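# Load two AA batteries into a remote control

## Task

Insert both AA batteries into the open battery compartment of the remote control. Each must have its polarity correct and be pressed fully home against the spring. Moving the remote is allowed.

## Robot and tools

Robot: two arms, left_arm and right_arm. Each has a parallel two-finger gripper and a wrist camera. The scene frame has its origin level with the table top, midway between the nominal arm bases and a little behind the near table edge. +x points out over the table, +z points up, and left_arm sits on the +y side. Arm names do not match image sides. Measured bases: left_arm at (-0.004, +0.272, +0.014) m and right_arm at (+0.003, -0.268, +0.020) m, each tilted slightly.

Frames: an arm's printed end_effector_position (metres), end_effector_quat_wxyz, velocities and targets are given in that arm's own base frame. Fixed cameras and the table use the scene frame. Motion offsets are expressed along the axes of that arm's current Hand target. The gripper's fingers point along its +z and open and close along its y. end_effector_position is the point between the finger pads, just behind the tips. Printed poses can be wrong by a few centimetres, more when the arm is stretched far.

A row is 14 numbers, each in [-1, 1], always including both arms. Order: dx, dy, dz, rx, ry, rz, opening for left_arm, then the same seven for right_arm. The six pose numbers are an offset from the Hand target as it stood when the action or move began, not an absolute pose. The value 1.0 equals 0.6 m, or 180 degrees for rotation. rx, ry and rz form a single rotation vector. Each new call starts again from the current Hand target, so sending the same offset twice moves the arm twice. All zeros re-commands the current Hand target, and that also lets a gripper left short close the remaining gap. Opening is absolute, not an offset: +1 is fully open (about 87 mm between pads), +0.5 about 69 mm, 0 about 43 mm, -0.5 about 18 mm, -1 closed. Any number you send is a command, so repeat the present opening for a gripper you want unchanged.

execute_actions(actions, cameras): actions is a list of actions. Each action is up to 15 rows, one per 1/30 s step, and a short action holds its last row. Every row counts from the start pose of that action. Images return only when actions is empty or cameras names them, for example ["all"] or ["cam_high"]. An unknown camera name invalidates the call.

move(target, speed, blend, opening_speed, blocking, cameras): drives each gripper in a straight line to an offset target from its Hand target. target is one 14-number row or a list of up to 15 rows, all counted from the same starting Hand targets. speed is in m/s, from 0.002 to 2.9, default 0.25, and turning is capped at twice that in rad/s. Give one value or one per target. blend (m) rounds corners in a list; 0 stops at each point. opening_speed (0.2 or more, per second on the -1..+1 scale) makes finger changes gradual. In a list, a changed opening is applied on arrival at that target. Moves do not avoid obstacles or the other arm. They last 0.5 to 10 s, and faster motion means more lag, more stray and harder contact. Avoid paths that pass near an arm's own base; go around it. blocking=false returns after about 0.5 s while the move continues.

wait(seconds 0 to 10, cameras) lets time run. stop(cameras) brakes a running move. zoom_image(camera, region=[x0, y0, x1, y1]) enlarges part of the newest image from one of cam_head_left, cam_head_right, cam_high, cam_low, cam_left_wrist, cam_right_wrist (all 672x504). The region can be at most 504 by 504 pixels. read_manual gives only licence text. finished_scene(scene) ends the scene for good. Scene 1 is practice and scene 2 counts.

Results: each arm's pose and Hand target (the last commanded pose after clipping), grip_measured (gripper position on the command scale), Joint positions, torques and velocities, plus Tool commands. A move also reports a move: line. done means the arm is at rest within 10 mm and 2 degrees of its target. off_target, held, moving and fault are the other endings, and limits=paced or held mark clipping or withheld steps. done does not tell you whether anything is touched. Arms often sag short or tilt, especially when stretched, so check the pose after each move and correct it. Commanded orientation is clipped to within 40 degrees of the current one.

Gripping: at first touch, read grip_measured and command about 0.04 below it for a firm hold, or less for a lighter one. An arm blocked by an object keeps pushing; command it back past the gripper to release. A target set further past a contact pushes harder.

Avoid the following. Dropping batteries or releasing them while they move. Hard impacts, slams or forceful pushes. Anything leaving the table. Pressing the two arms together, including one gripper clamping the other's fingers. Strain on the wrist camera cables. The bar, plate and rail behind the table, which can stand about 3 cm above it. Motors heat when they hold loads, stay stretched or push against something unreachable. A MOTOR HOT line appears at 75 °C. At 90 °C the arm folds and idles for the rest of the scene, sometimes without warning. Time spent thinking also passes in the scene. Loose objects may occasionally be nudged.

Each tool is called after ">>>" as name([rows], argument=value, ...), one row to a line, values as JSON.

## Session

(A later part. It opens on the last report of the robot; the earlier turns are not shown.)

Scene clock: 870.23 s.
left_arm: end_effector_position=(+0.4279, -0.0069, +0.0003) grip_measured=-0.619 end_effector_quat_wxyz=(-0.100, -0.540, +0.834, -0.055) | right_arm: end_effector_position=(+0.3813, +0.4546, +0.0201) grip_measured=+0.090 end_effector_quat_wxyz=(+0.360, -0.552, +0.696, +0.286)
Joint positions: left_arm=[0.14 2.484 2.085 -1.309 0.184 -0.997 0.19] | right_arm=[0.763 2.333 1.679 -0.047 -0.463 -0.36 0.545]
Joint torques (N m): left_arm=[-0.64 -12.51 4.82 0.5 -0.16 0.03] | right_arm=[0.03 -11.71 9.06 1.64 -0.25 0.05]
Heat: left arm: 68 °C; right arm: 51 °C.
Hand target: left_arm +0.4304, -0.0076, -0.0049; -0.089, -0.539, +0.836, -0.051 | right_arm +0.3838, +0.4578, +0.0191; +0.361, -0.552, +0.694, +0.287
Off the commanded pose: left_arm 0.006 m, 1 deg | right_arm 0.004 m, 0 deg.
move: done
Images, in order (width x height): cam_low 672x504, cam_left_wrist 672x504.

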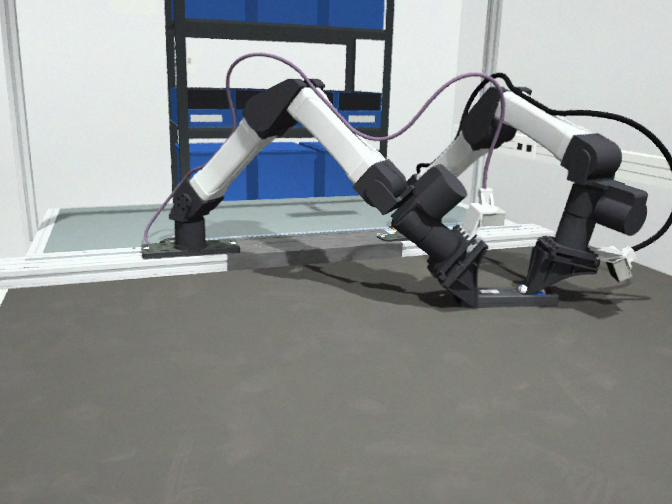

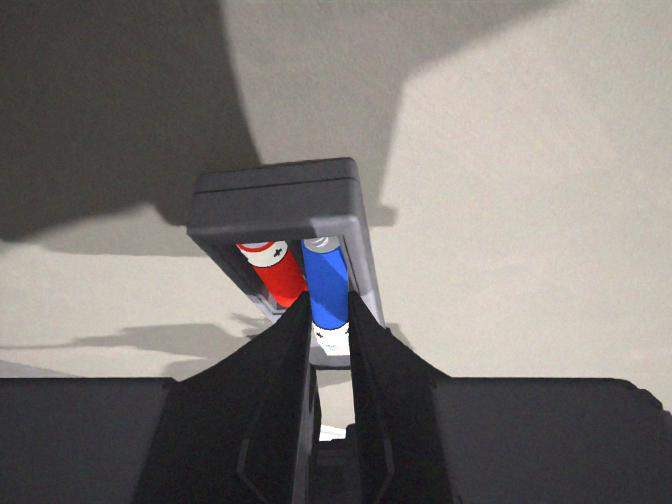

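>>> move([
  [0,-0.004,-0.012,0,0,-0.01,-0.74,0,0,0,0,0,0,0.03],
  [-0.01,-0.014,-0.012,0,0,-0.05,-0.74,0,0,0,0,0,0,0.03],
], speed=0.06, blend=[0.003,0], cameras=["cam_low","cam_left_wrist","cam_right_wrist"])

>>> zoom_image(camera="cam_left_wrist", region=[190, 170, 400, 370])

>>> zoom_image(camera="cam_right_wrist", region=[250, 0, 430, 120])

>>> zoom_image(camera="cam_low", region=[490, 240, 590, 310])

Scene clock: 877.13 s.
left_arm: end_effector_position=(+0.4303, -0.0084, +0.0015) grip_measured=-0.622 end_effector_quat_wxyz=(-0.108, -0.597, +0.794, -0.042) | right_arm: end_effector_position=(+0.3813, +0.4546, +0.0201) grip_measured=+0.090 end_effector_quat_wxyz=(+0.360, -0.552, +0.696, +0.286)
Joint positions: left_arm=[0.14 2.485 2.091 -1.328 0.178 -1.136 0.189] | right_arm=[0.763 2.333 1.679 -0.047 -0.463 -0.36 0.545]
Joint torques (N m): left_arm=[0.13 -10.88 10.24 0.2 -0.13 -0.03] | right_arm=[0.03 -11.71 9.06 1.64 -0.25 0.05]
Heat: left arm: 69 °C; right arm: 51 °C.
Hand target: left_arm +0.4413, -0.0044, +0.0009; -0.092, -0.603, +0.791, -0.044 | right_arm +0.3838, +0.4578, +0.0191; +0.361, -0.552, +0.694, +0.287
Off the commanded pose: left_arm 0.012 m, 2 deg | right_arm 0.004 m, 0 deg.
move: off_target (left_arm)
Images, in order (width x height): cam_low 672x504, cam_left_wrist 672x504, cam_right_wrist 672x504.

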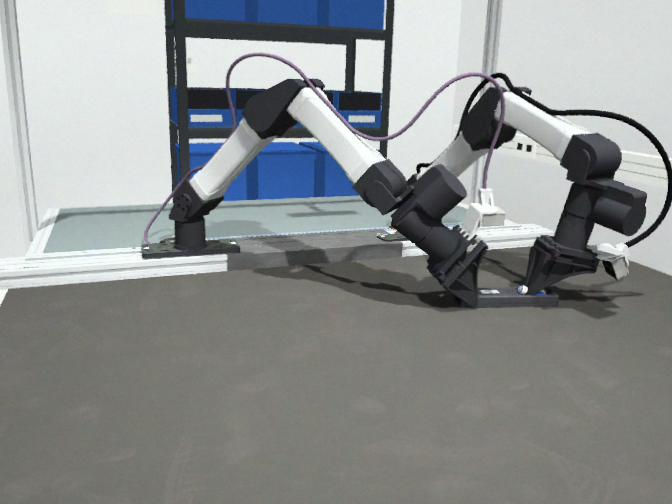

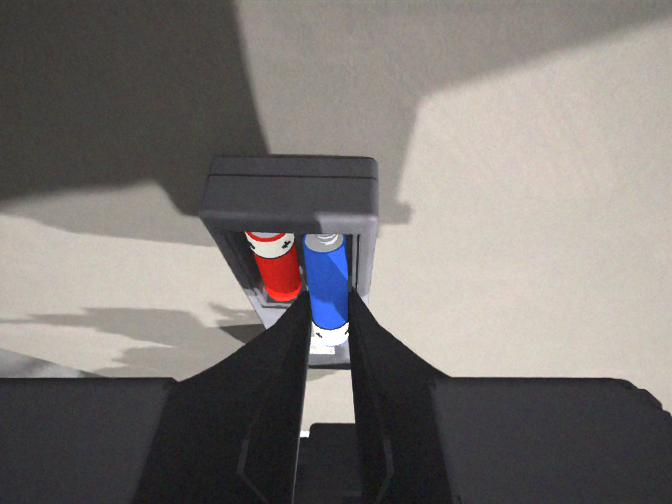

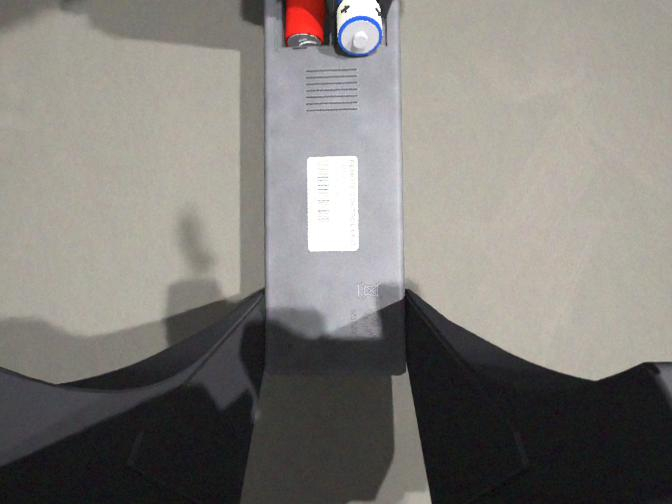

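Scaled by 2.400 from the camera's 672x504 image, which has a finer 960x720 frame.

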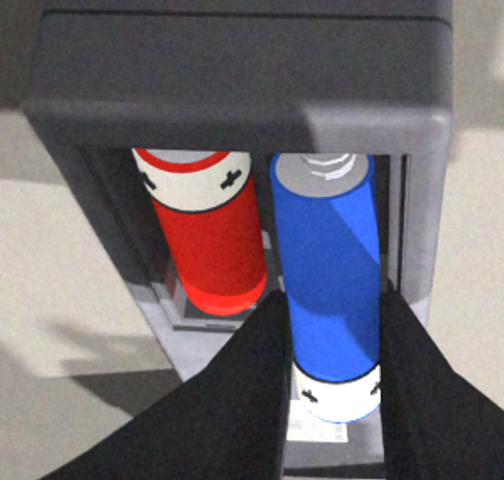

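Scaled by 2.800 from the camera's 672x504 image, which has a finer 960x720 frame.

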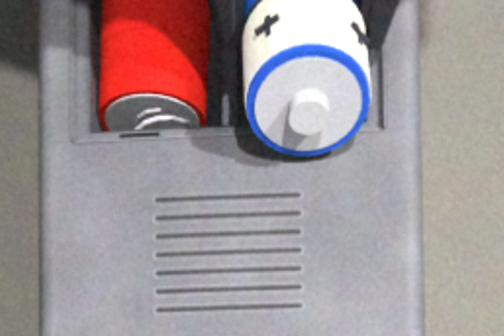

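Scaled by 5.040 from the camera's 672x504 image, which has a finer 960x720 frame.

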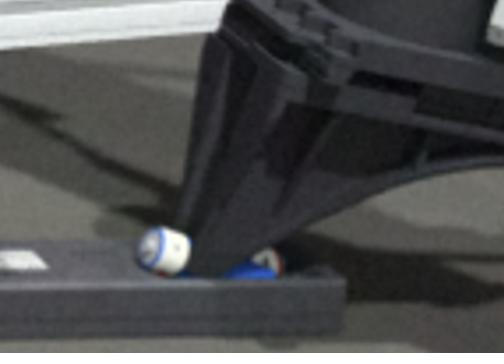

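>>> move(target=[-0.045,0,-0.008,0,0,0,-0.74,0,0,0,0,0,0,0.03], speed=0.06, cameras=["cam_low","cam_right_wrist"])

>>> zoom_image(camera="cam_right_wrist", region=[250, 0, 430, 120])

>>> zoom_image(camera="cam_low", region=[490, 240, 590, 310])

Scene clock: 881.40 s.
left_arm: end_effector_position=(+0.4325, -0.0010, +0.0022) grip_measured=-0.622 end_effector_quat_wxyz=(-0.131, -0.597, +0.791, -0.045) | right_arm: end_effector_position=(+0.3821, +0.4547, +0.0205) grip_measured=+0.090 end_effector_quat_wxyz=(+0.362, -0.551, +0.695, +0.285)
Joint positions: left_arm=[0.164 2.555 2.208 -1.417 0.201 -1.109 0.189] | right_arm=[0.763 2.333 1.679 -0.044 -0.46 -0.36 0.545]
Joint torques (N m): left_arm=[2.26 -11.62 10.71 0.4 -0.42 0.17] | right_arm=[0.05 -11.74 9.06 1.61 -0.27 0.05]
Heat: left arm: 69 °C; right arm: 51 °C.
Hand target: left_arm +0.4486, +0.0220, +0.0002; -0.092, -0.603, +0.791, -0.044 | right_arm +0.3837, +0.4578, +0.0191; +0.360, -0.552, +0.694, +0.287
Off the commanded pose: left_arm 0.028 m, 5 deg | right_arm 0.004 m, 0 deg.
move: off_target (left_arm)
Images, in order (width x height): cam_low 672x504, cam_right_wrist 672x504.

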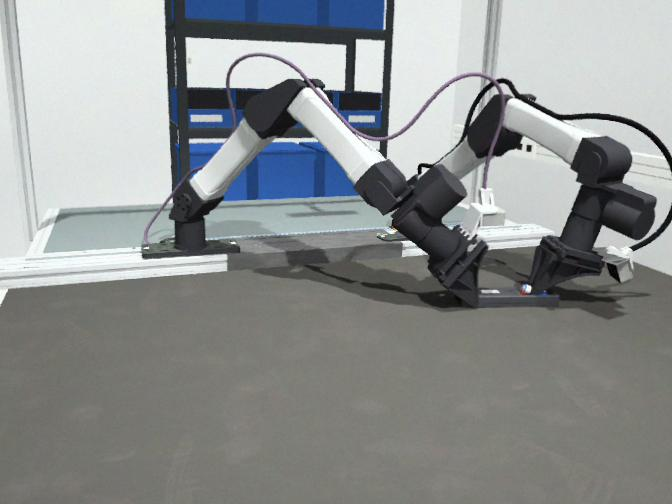

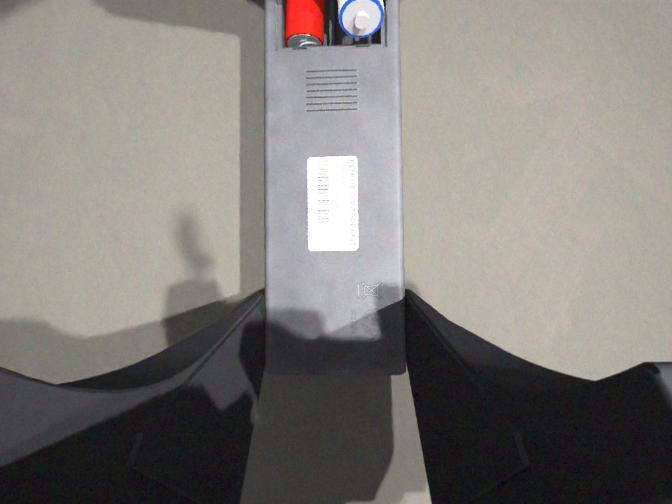

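Scaled by 2.800 from the camera's 672x504 image, which has a finer 960x720 frame.

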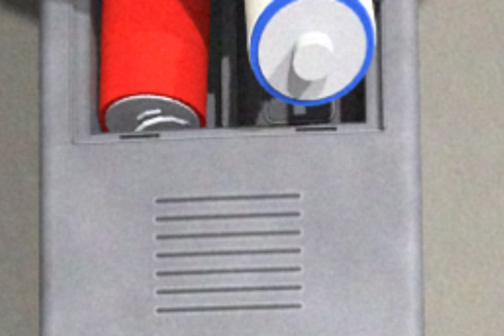

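Scaled by 5.040 from the camera's 672x504 image, which has a finer 960x720 frame.

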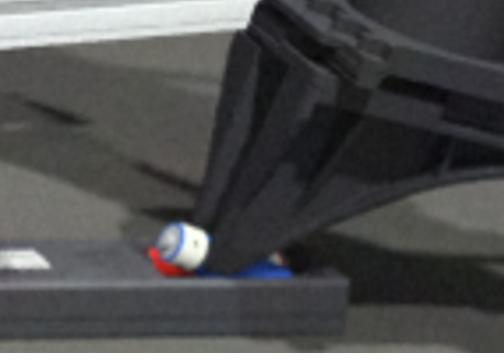

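>>> move([
  [0,0.003,0.02,0,-0.045,0,-0.74,0,0,0,0,0,0,0.03],
  [-0.01,0.003,0.025,0,-0.075,0,-0.74,0,0,0,0,0,0,0.03],
], speed=0.06, blend=[0.003,0], cameras=["cam_low","cam_left_wrist","cam_right_wrist"])

>>> zoom_image(camera="cam_right_wrist", region=[250, 0, 430, 120])

>>> zoom_image(camera="cam_low", region=[490, 240, 590, 310])

>>> zoom_image(camera="cam_left_wrist", region=[190, 170, 400, 370])

Scene clock: 888.87 s.
left_arm: end_effector_position=(+0.4315, -0.0010, -0.0003) grip_measured=-0.622 end_effector_quat_wxyz=(-0.067, -0.596, +0.800, -0.004) | right_arm: end_effector_position=(+0.3821, +0.4548, +0.0206) grip_measured=+0.090 end_effector_quat_wxyz=(+0.362, -0.551, +0.695, +0.285)
Joint positions: left_arm=[0.117 2.45 2.054 -1.286 0.075 -1.16 0.189] | right_arm=[0.763 2.333 1.679 -0.043 -0.46 -0.36 0.545]
Joint torques (N m): left_arm=[0.76 -12.15 4.57 1.19 -1.16 -0.06] | right_arm=[0.03 -11.73 9.06 1.6 -0.27 0.05]
Heat: left arm: 69 °C; right arm: 51 °C.
Hand target: left_arm +0.4470, +0.0255, -0.0157; +0.001, -0.604, +0.797, +0.027 | right_arm +0.3838, +0.4578, +0.0191; +0.361, -0.552, +0.694, +0.287
Off the commanded pose: left_arm 0.034 m, 9 deg | right_arm 0.004 m, 0 deg.
move: off_target (left_arm)
Images, in order (width x height): cam_low 672x504, cam_left_wrist 672x504, cam_right_wrist 672x504.

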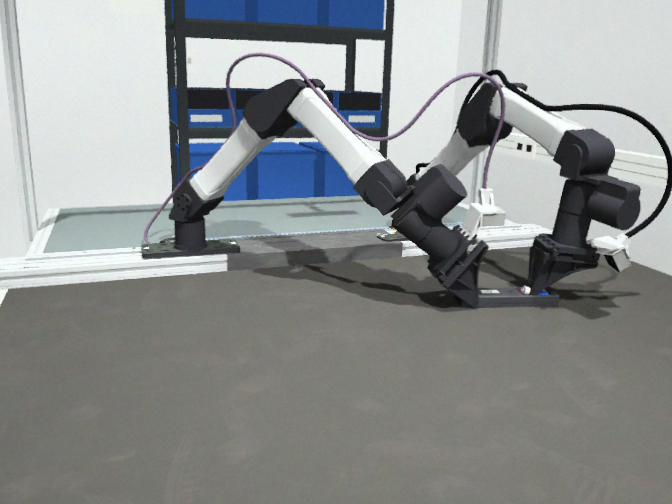

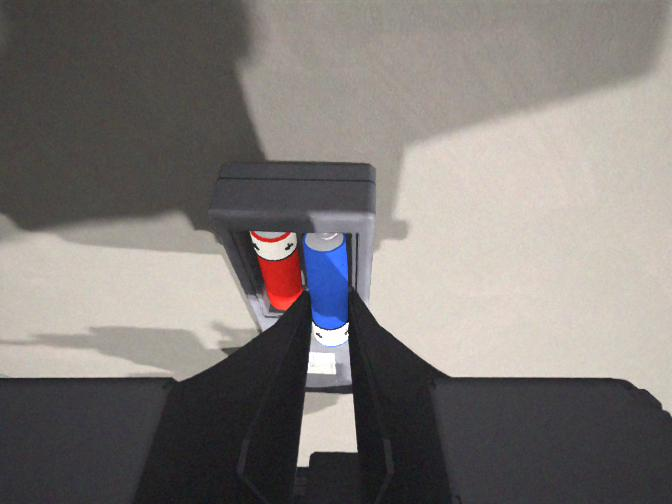

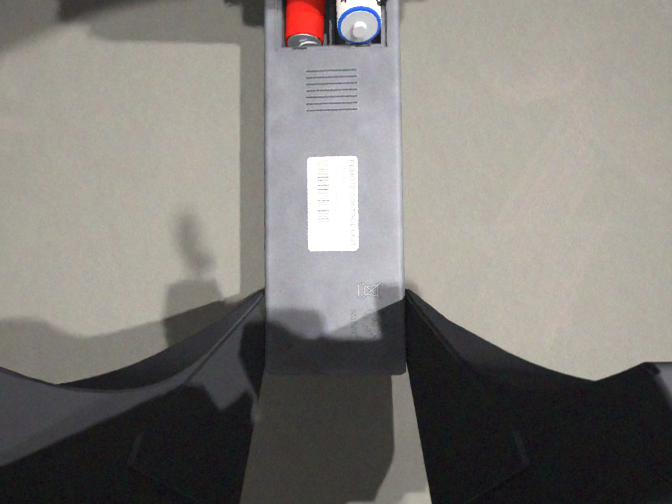

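Scaled by 2.800 from the camera's 672x504 image, which has a finer 960x720 frame.

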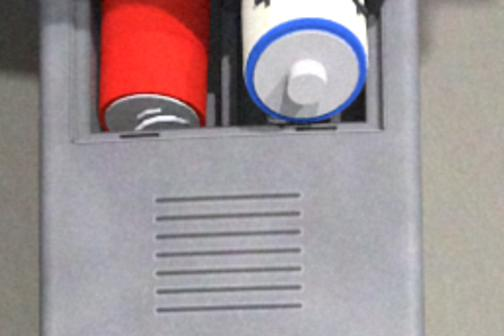

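Scaled by 5.040 from the camera's 672x504 image, which has a finer 960x720 frame.

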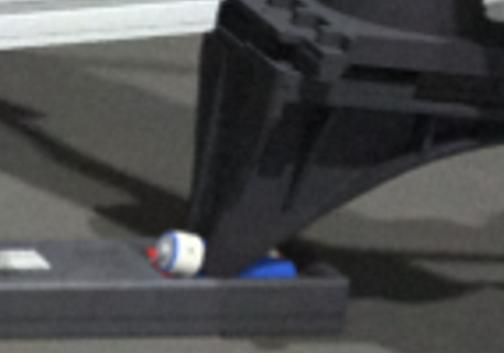

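Scaled by 2.400 from the camera's 672x504 image, which has a finer 960x720 frame.

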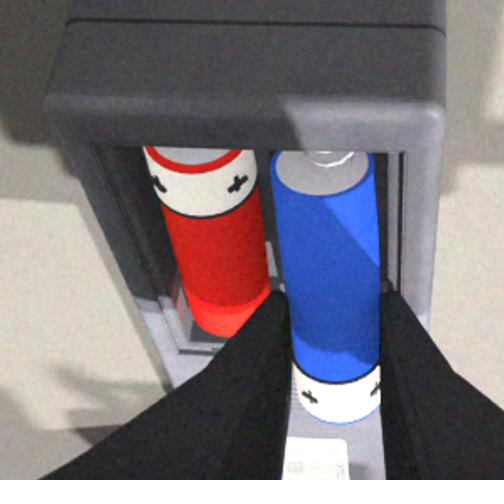

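>>> move(target=[-0.015,0.002,0.01,0,-0.025,0,-0.74,0,0,0,0,0,0,0.03], speed=0.06, cameras=["cam_low","cam_left_wrist","cam_right_wrist"])

>>> zoom_image(camera="cam_right_wrist", region=[250, 0, 430, 120])

>>> zoom_image(camera="cam_low", region=[490, 240, 590, 310])

>>> zoom_image(camera="cam_left_wrist", region=[190, 170, 400, 370])

Scene clock: 894.87 s.
left_arm: end_effector_position=(+0.4313, -0.0006, -0.0005) grip_measured=-0.622 end_effector_quat_wxyz=(-0.047, -0.594, +0.803, +0.006) | right_arm: end_effector_position=(+0.3821, +0.4548, +0.0206) grip_measured=+0.090 end_effector_quat_wxyz=(+0.362, -0.551, +0.695, +0.285)
Joint positions: left_arm=[0.103 2.42 2.009 -1.247 0.037 -1.168 0.189] | right_arm=[0.763 2.333 1.679 -0.043 -0.46 -0.36 0.545]
Joint torques (N m): left_arm=[1.18 -11.21 4.12 1.32 -1.46 -0.07] | right_arm=[0.03 -11.73 9.06 1.61 -0.27 0.05]
Heat: left arm: 70 °C; right arm: 52 °C.
Hand target: left_arm +0.4481, +0.0349, -0.0212; +0.033, -0.602, +0.796, +0.051 | right_arm +0.3838, +0.4578, +0.0191; +0.361, -0.552, +0.694, +0.287
Off the commanded pose: left_arm 0.044 m, 11 deg | right_arm 0.004 m, 0 deg.
move: off_target (left_arm)
Images, in order (width x height): cam_low 672x504, cam_left_wrist 672x504, cam_right_wrist 672x504.

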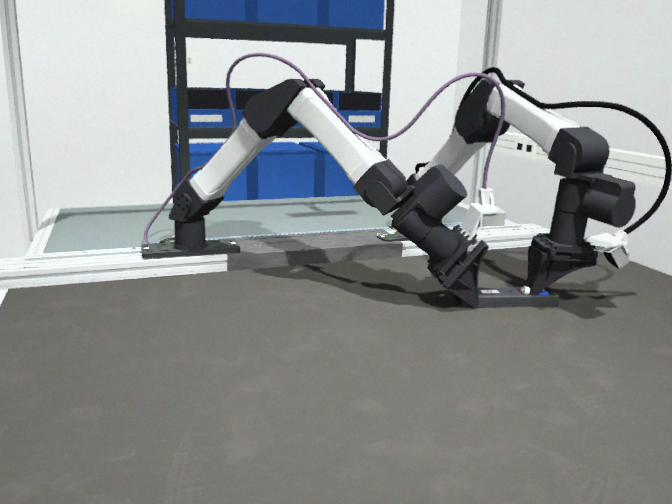

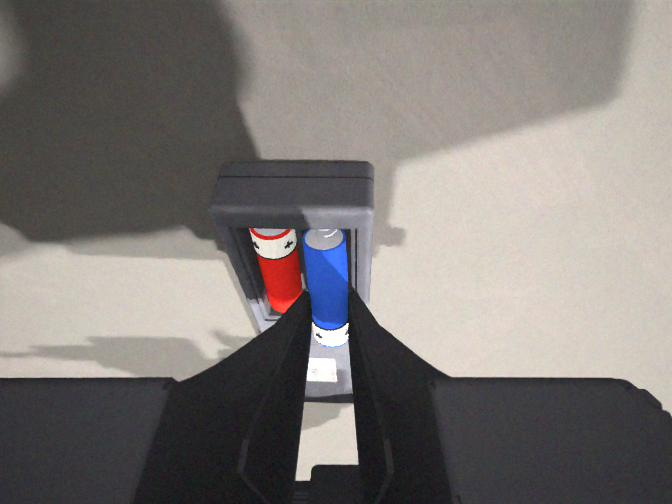

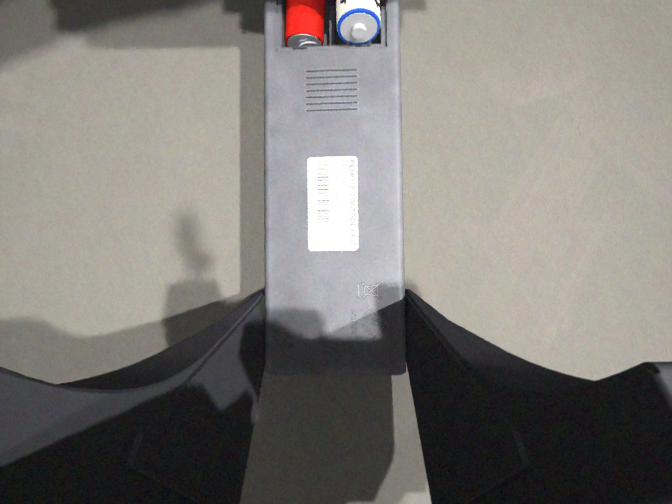

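Scaled by 2.800 from the camera's 672x504 image, which has a finer 960x720 frame.

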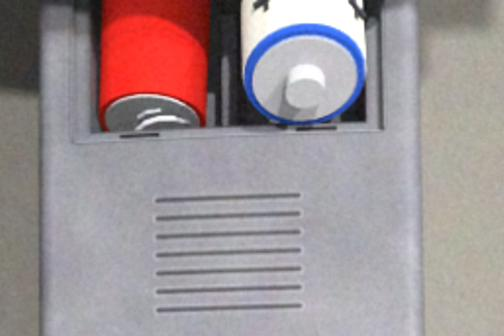

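Scaled by 5.040 from the camera's 672x504 image, which has a finer 960x720 frame.

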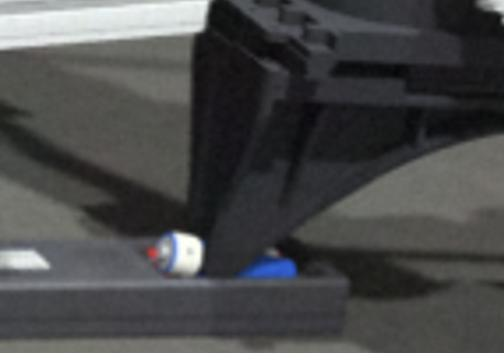

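Scaled by 2.400 from the camera's 672x504 image, which has a finer 960x720 frame.

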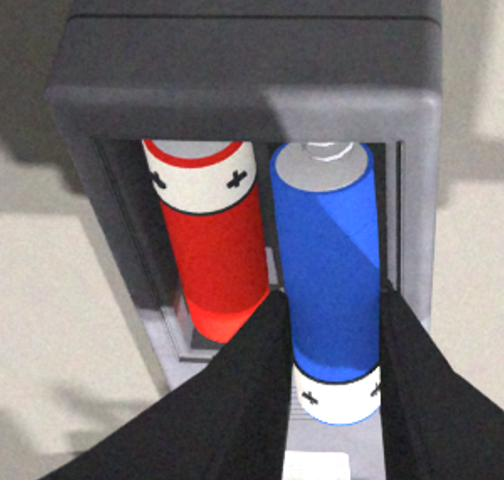

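>>> move([
  [0.03,0.0,0,0,0.015,0,-0.74,0,0,0,0,0,0,0.03],
  [0.03,0,-0.002,0,0.015,0,-0.42,0,0,0,0,0,0,0.03],
], speed=0.06, opening_speed=0.3, cameras=["cam_low","cam_left_wrist","cam_right_wrist"])

>>> zoom_image(camera="cam_right_wrist", region=[250, 0, 430, 120])

>>> zoom_image(camera="cam_low", region=[490, 240, 590, 310])

>>> zoom_image(camera="cam_left_wrist", region=[190, 170, 400, 370])

Scene clock: 903.20 s.
left_arm: end_effector_position=(+0.4276, -0.0003, -0.0003) grip_measured=-0.420 end_effector_quat_wxyz=(-0.040, -0.596, +0.802, +0.015) | right_arm: end_effector_position=(+0.3821, +0.4548, +0.0206) grip_measured=+0.090 end_effector_quat_wxyz=(+0.362, -0.551, +0.695, +0.285)
Joint positions: left_arm=[0.096 2.397 1.974 -1.231 0.016 -1.182 0.29] | right_arm=[0.763 2.333 1.679 -0.043 -0.46 -0.36 0.545]
Joint torques (N m): left_arm=[-0.02 -10.44 3.85 1.33 -0.95 -0.11] | right_arm=[0.05 -11.73 9.06 1.6 -0.27 0.05]
Heat: left arm: 68 °C; right arm: 52 °C.
Hand target: left_arm +0.4432, +0.0175, -0.0221; +0.014, -0.604, +0.796, +0.037 | right_arm +0.3838, +0.4578, +0.0191; +0.361, -0.552, +0.694, +0.287
Off the commanded pose: left_arm 0.032 m, 7 deg | right_arm 0.004 m, 0 deg.
move: off_target (left_arm); target 2's new opening was sent with left_arm's hand 0.031 m and 7 deg from that target
Images, in order (width x height): cam_low 672x504, cam_left_wrist 672x504, cam_right_wrist 672x504.

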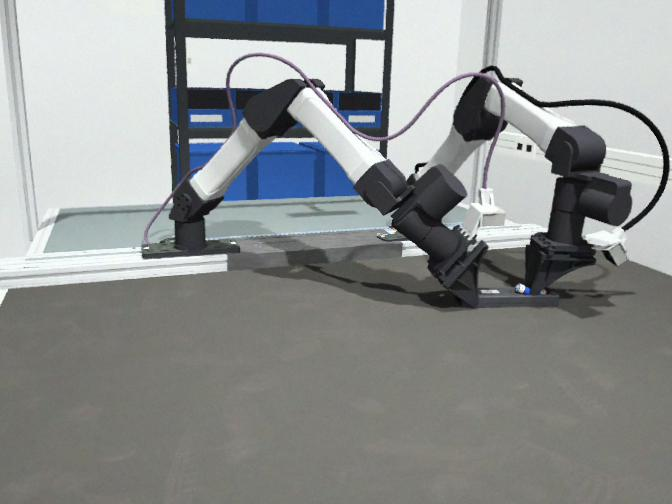

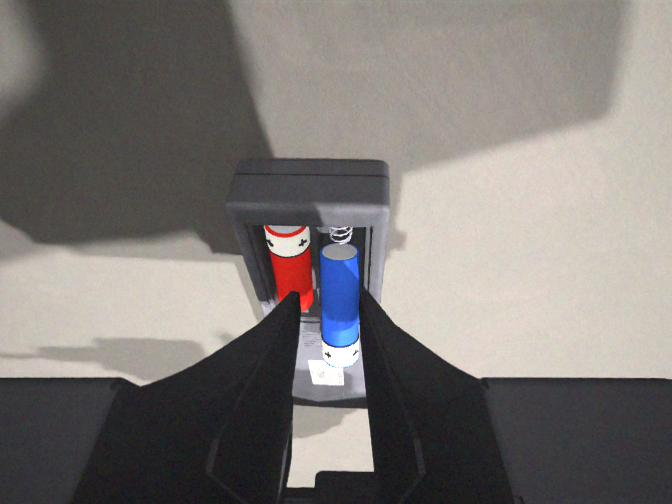

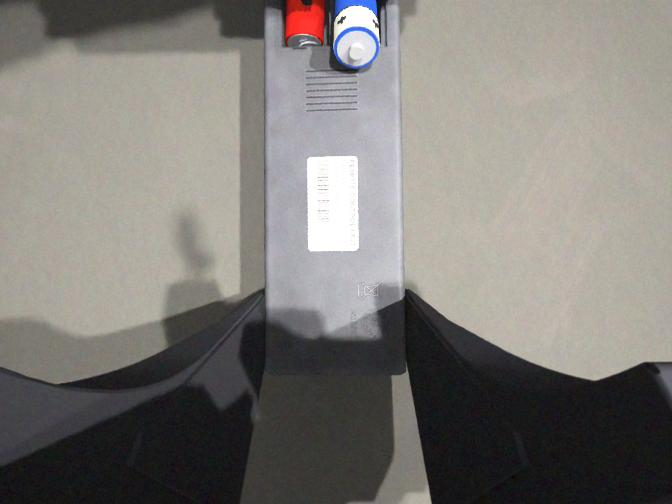

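Scaled by 2.800 from the camera's 672x504 image, which has a finer 960x720 frame.

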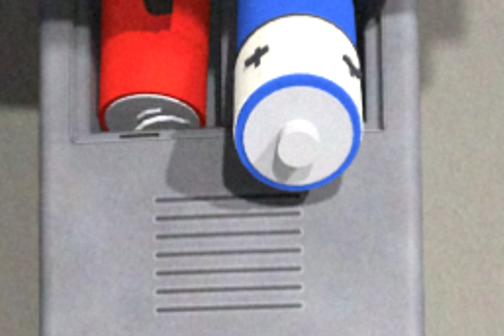

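Scaled by 5.040 from the camera's 672x504 image, which has a finer 960x720 frame.

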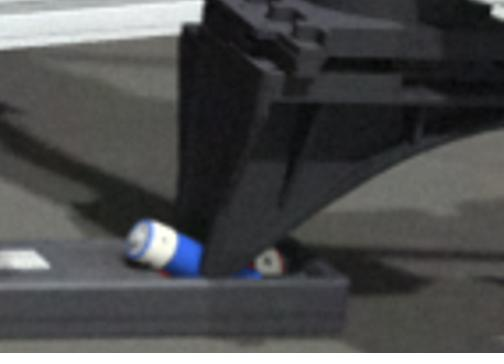

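Scaled by 2.400 from the camera's 672x504 image, which has a finer 960x720 frame.

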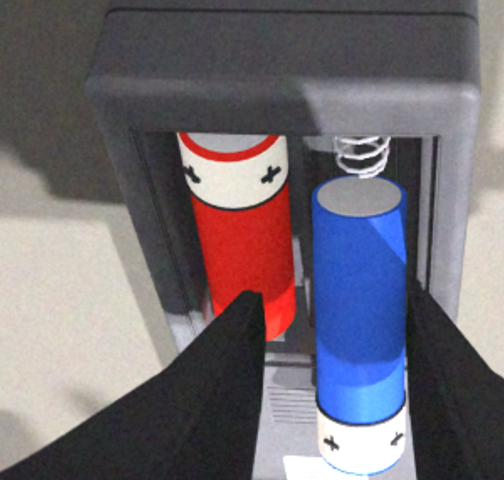

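>>> move([
  [0.005,-0.004,-0.06,0,0.06,0,-0.42,0,0,0,0,0,0,0.03],
  [0.028,-0.006,-0.055,0,0.10,0,-0.42,0,0,0,0,0,0,0.03],
], speed=0.08, cameras=["cam_low","cam_left_wrist","cam_right_wrist"])

>>> zoom_image(camera="cam_low", region=[490, 240, 590, 310])

>>> zoom_image(camera="cam_left_wrist", region=[190, 170, 400, 370])

Scene clock: 921.43 s.
left_arm: end_effector_position=(+0.4372, -0.0073, +0.0052) grip_measured=-0.420 end_effector_quat_wxyz=(-0.116, -0.601, +0.789, -0.050) | right_arm: end_effector_position=(+0.3822, +0.4547, +0.0205) grip_measured=+0.090 end_effector_quat_wxyz=(+0.362, -0.551, +0.696, +0.285)
Joint positions: left_arm=[0.148 2.524 2.172 -1.376 0.198 -1.138 0.29] | right_arm=[0.763 2.333 1.679 -0.044 -0.46 -0.36 0.545]
Joint torques (N m): left_arm=[1.06 -11.6 10.39 -0.04 0.11 0.16] | right_arm=[0.03 -11.71 9.06 1.61 -0.27 0.05]
Heat: left arm: 67 °C; right arm: 52 °C.
Hand target: left_arm +0.4428, -0.0021, +0.0096; -0.111, -0.602, +0.789, -0.058 | right_arm +0.3838, +0.4578, +0.0191; +0.361, -0.552, +0.694, +0.287
Off the commanded pose: left_arm 0.009 m, 1 deg | right_arm 0.004 m, 0 deg.
move: done
Images, in order (width x height): cam_low 672x504, cam_left_wrist 672x504, cam_right_wrist 672x504.

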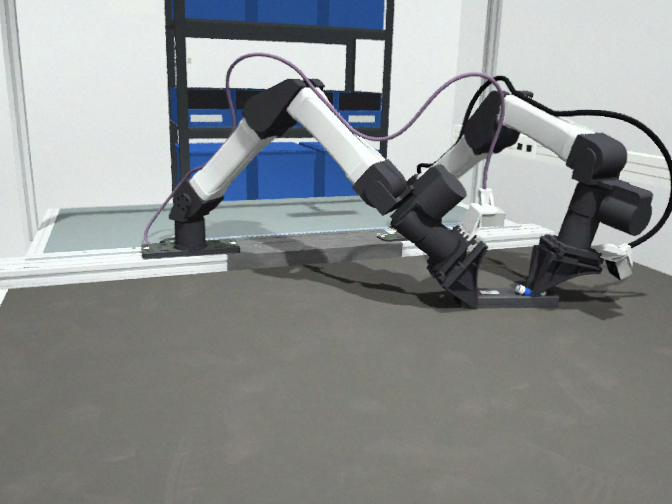

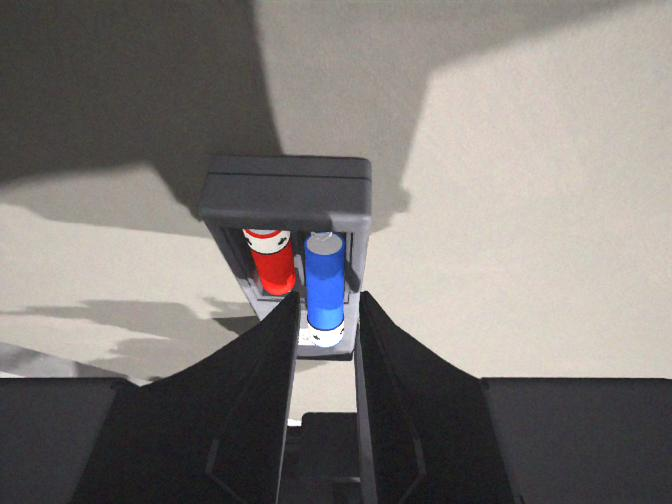

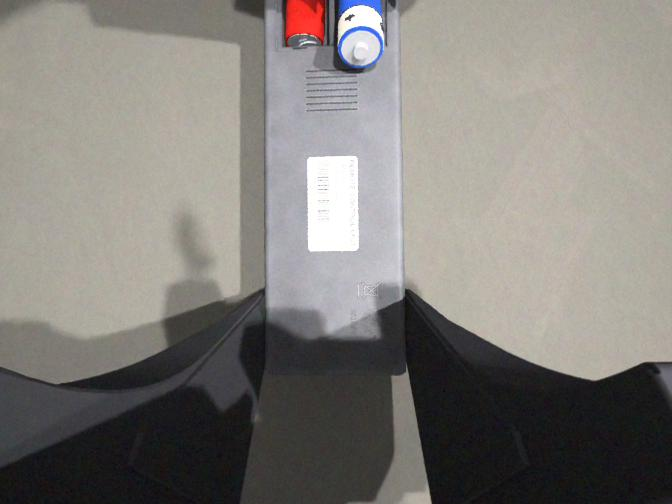

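Scaled by 5.040 from the camera's 672x504 image, which has a finer 960x720 frame.

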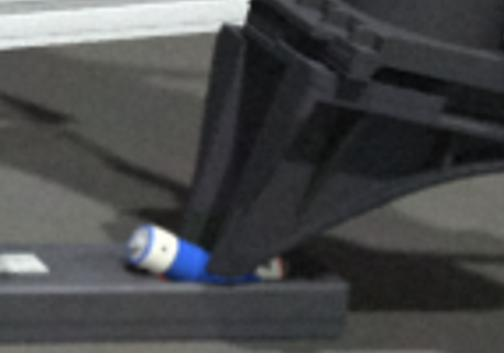

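Scaled by 2.400 from the camera's 672x504 image, which has a finer 960x720 frame.

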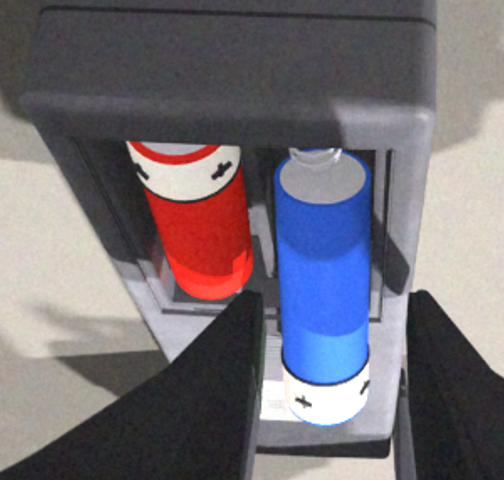

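>>> move([
  [0.008,0.008,0.011,0,0,0,-0.45,0,0,0,0,0,0,0.03],
  [0.008,0.008,0.011,0,0,0,-0.74,0,0,0,0,0,0,0.03],
  [-0.04,0.004,0.006,0,0,0,-0.74,0,0,0,0,0,0,0.03],
], speed=0.06, opening_speed=0.6, cameras=["cam_low","cam_right_wrist"])

>>> zoom_image(camera="cam_right_wrist", region=[250, 0, 430, 120])

>>> zoom_image(camera="cam_low", region=[490, 240, 590, 310])

Scene clock: 928.80 s.
left_arm: end_effector_position=(+0.4368, +0.0034, +0.0020) grip_measured=-0.637 end_effector_quat_wxyz=(-0.134, -0.598, +0.788, -0.061) | right_arm: end_effector_position=(+0.3820, +0.4545, +0.0202) grip_measured=+0.090 end_effector_quat_wxyz=(+0.362, -0.551, +0.696, +0.284)
Joint positions: left_arm=[0.183 2.572 2.232 -1.42 0.23 -1.095 0.182] | right_arm=[0.763 2.333 1.679 -0.045 -0.46 -0.36 0.545]
Joint torques (N m): left_arm=[1.74 -11.44 10.26 0.19 -0.26 0.18] | right_arm=[0.03 -11.73 9.06 1.63 -0.28 0.05]
Heat: left arm: 68 °C; right arm: 52 °C.
Hand target: left_arm +0.4461, +0.0202, +0.0003; -0.111, -0.602, +0.789, -0.058 | right_arm +0.3838, +0.4578, +0.0191; +0.361, -0.552, +0.694, +0.287
Off the commanded pose: left_arm 0.019 m, 3 deg | right_arm 0.004 m, 0 deg.
move: off_target (left_arm)
Images, in order (width x height): cam_low 672x504, cam_right_wrist 672x504.

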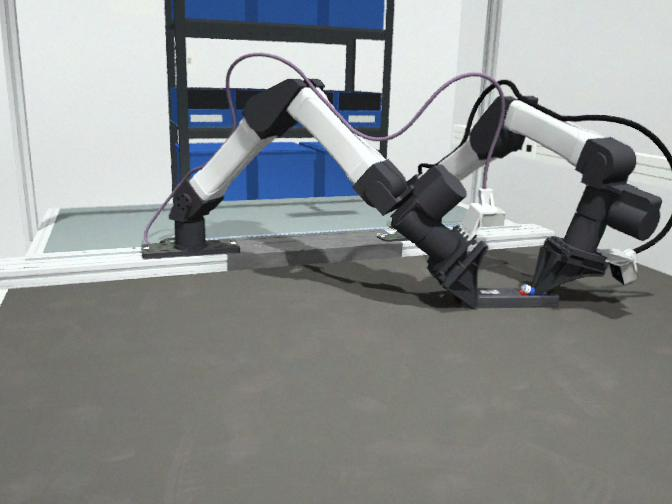

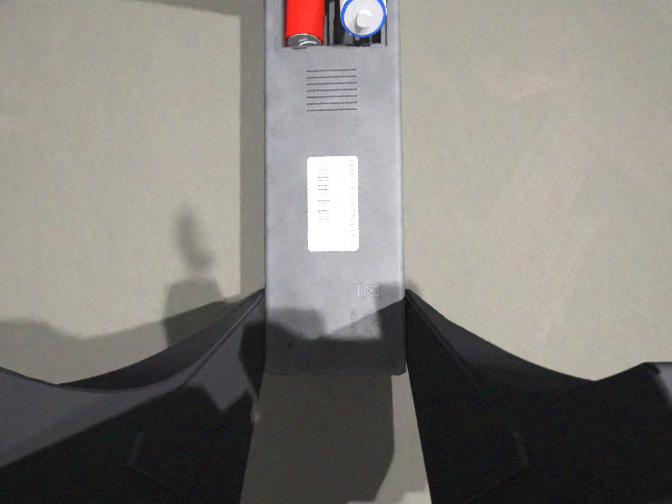

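Scaled by 2.800 from the camera's 672x504 image, which has a finer 960x720 frame.

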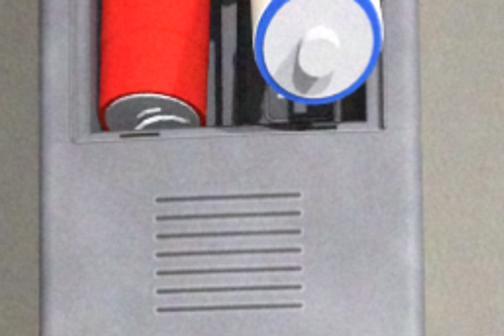

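Scaled by 5.040 from the camera's 672x504 image, which has a finer 960x720 frame.

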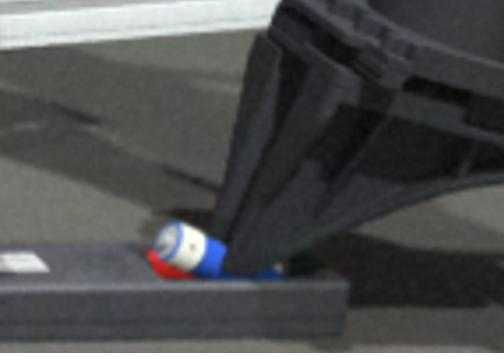

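>>> move([
  [0,0.01,0.02,0,-0.045,0,-0.74,0,0,0,0,0,0,0.03],
  [-0.015,0.01,0.03,0,-0.085,0,-0.74,0,0,0,0,0,0,0.03],
], speed=0.06, blend=[0.003,0], cameras=["cam_low","cam_left_wrist","cam_right_wrist"])

>>> zoom_image(camera="cam_right_wrist", region=[250, 0, 430, 120])

>>> zoom_image(camera="cam_low", region=[490, 240, 590, 310])

>>> zoom_image(camera="cam_left_wrist", region=[190, 170, 400, 370])

Scene clock: 937.17 s.
left_arm: end_effector_position=(+0.4353, +0.0031, -0.0001) grip_measured=-0.637 end_effector_quat_wxyz=(-0.052, -0.598, +0.799, -0.020) | right_arm: end_effector_position=(+0.3820, +0.4545, +0.0202) grip_measured=+0.090 end_effector_quat_wxyz=(+0.362, -0.551, +0.696, +0.284)
Joint positions: left_arm=[0.129 2.419 2.002 -1.225 0.086 -1.153 0.182] | right_arm=[0.763 2.333 1.679 -0.045 -0.46 -0.36 0.545]
Joint torques (N m): left_arm=[0.38 -11.3 3.86 0.98 -1.16 -0.04] | right_arm=[0.03 -11.73 9.07 1.63 -0.28 0.06]
Heat: left arm: 68 °C; right arm: 52 °C.
Hand target: left_arm +0.4408, +0.0263, -0.0191; -0.005, -0.604, +0.797, +0.023 | right_arm +0.3838, +0.4578, +0.0191; +0.361, -0.552, +0.694, +0.287
Off the commanded pose: left_arm 0.030 m, 7 deg | right_arm 0.004 m, 0 deg.
move: off_target (left_arm)
Images, in order (width x height): cam_low 672x504, cam_left_wrist 672x504, cam_right_wrist 672x504.

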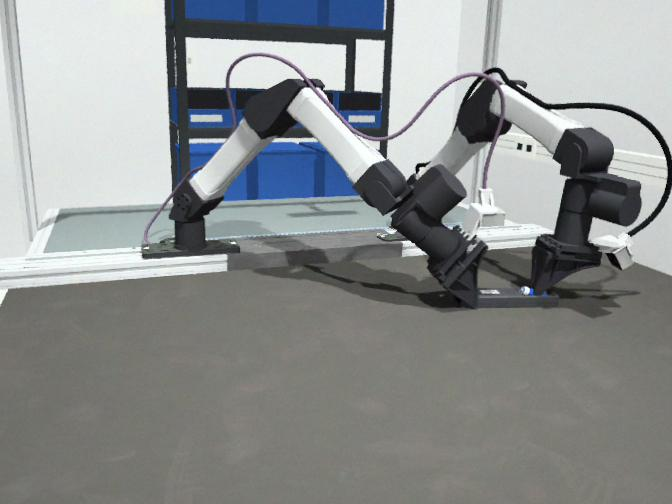

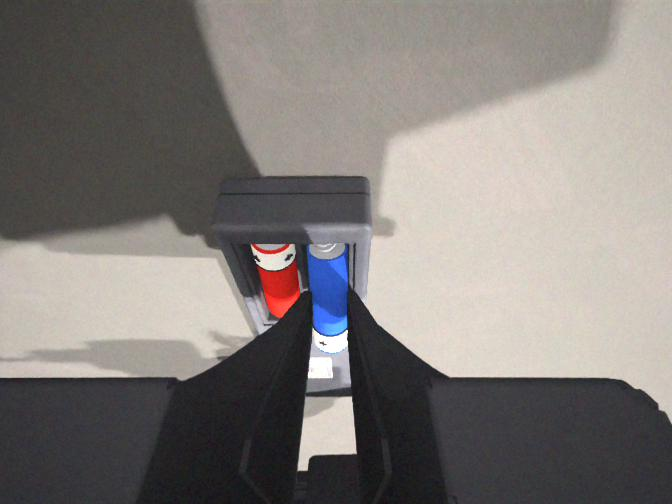

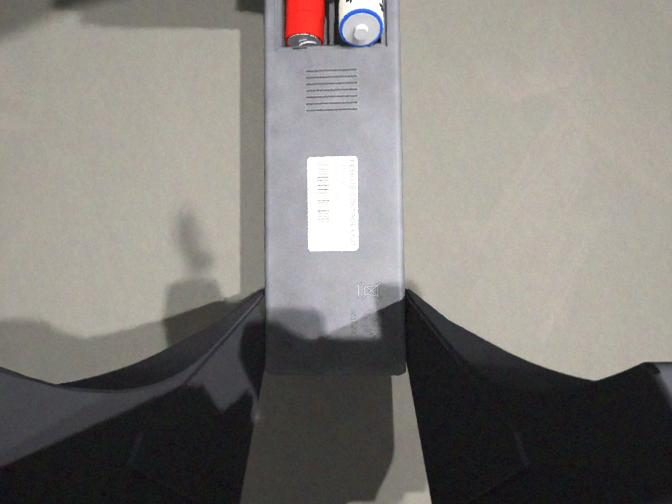

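Scaled by 2.800 from the camera's 672x504 image, which has a finer 960x720 frame.

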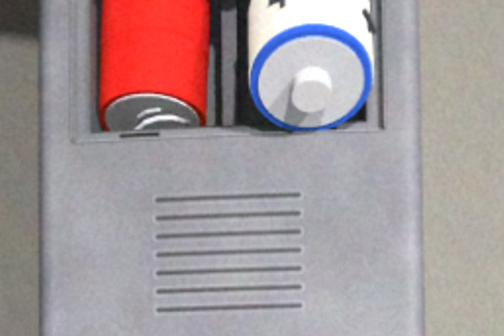

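Scaled by 5.040 from the camera's 672x504 image, which has a finer 960x720 frame.

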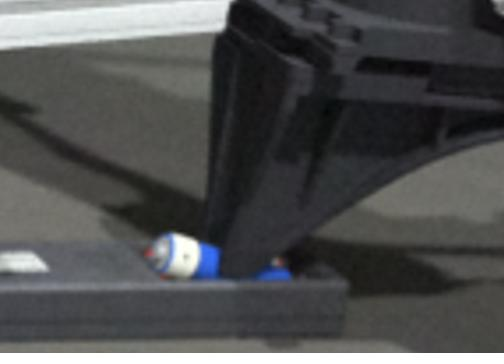

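Scaled by 2.400 from the camera's 672x504 image, which has a finer 960x720 frame.

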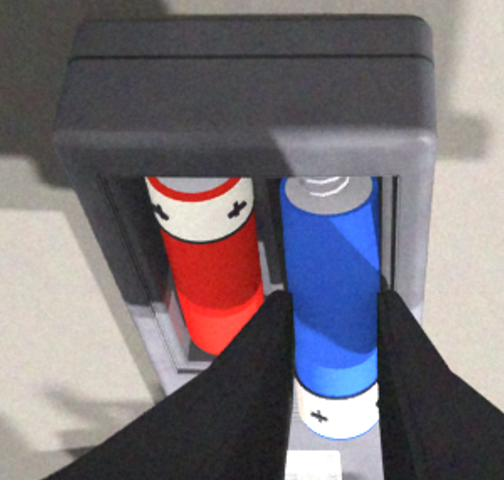

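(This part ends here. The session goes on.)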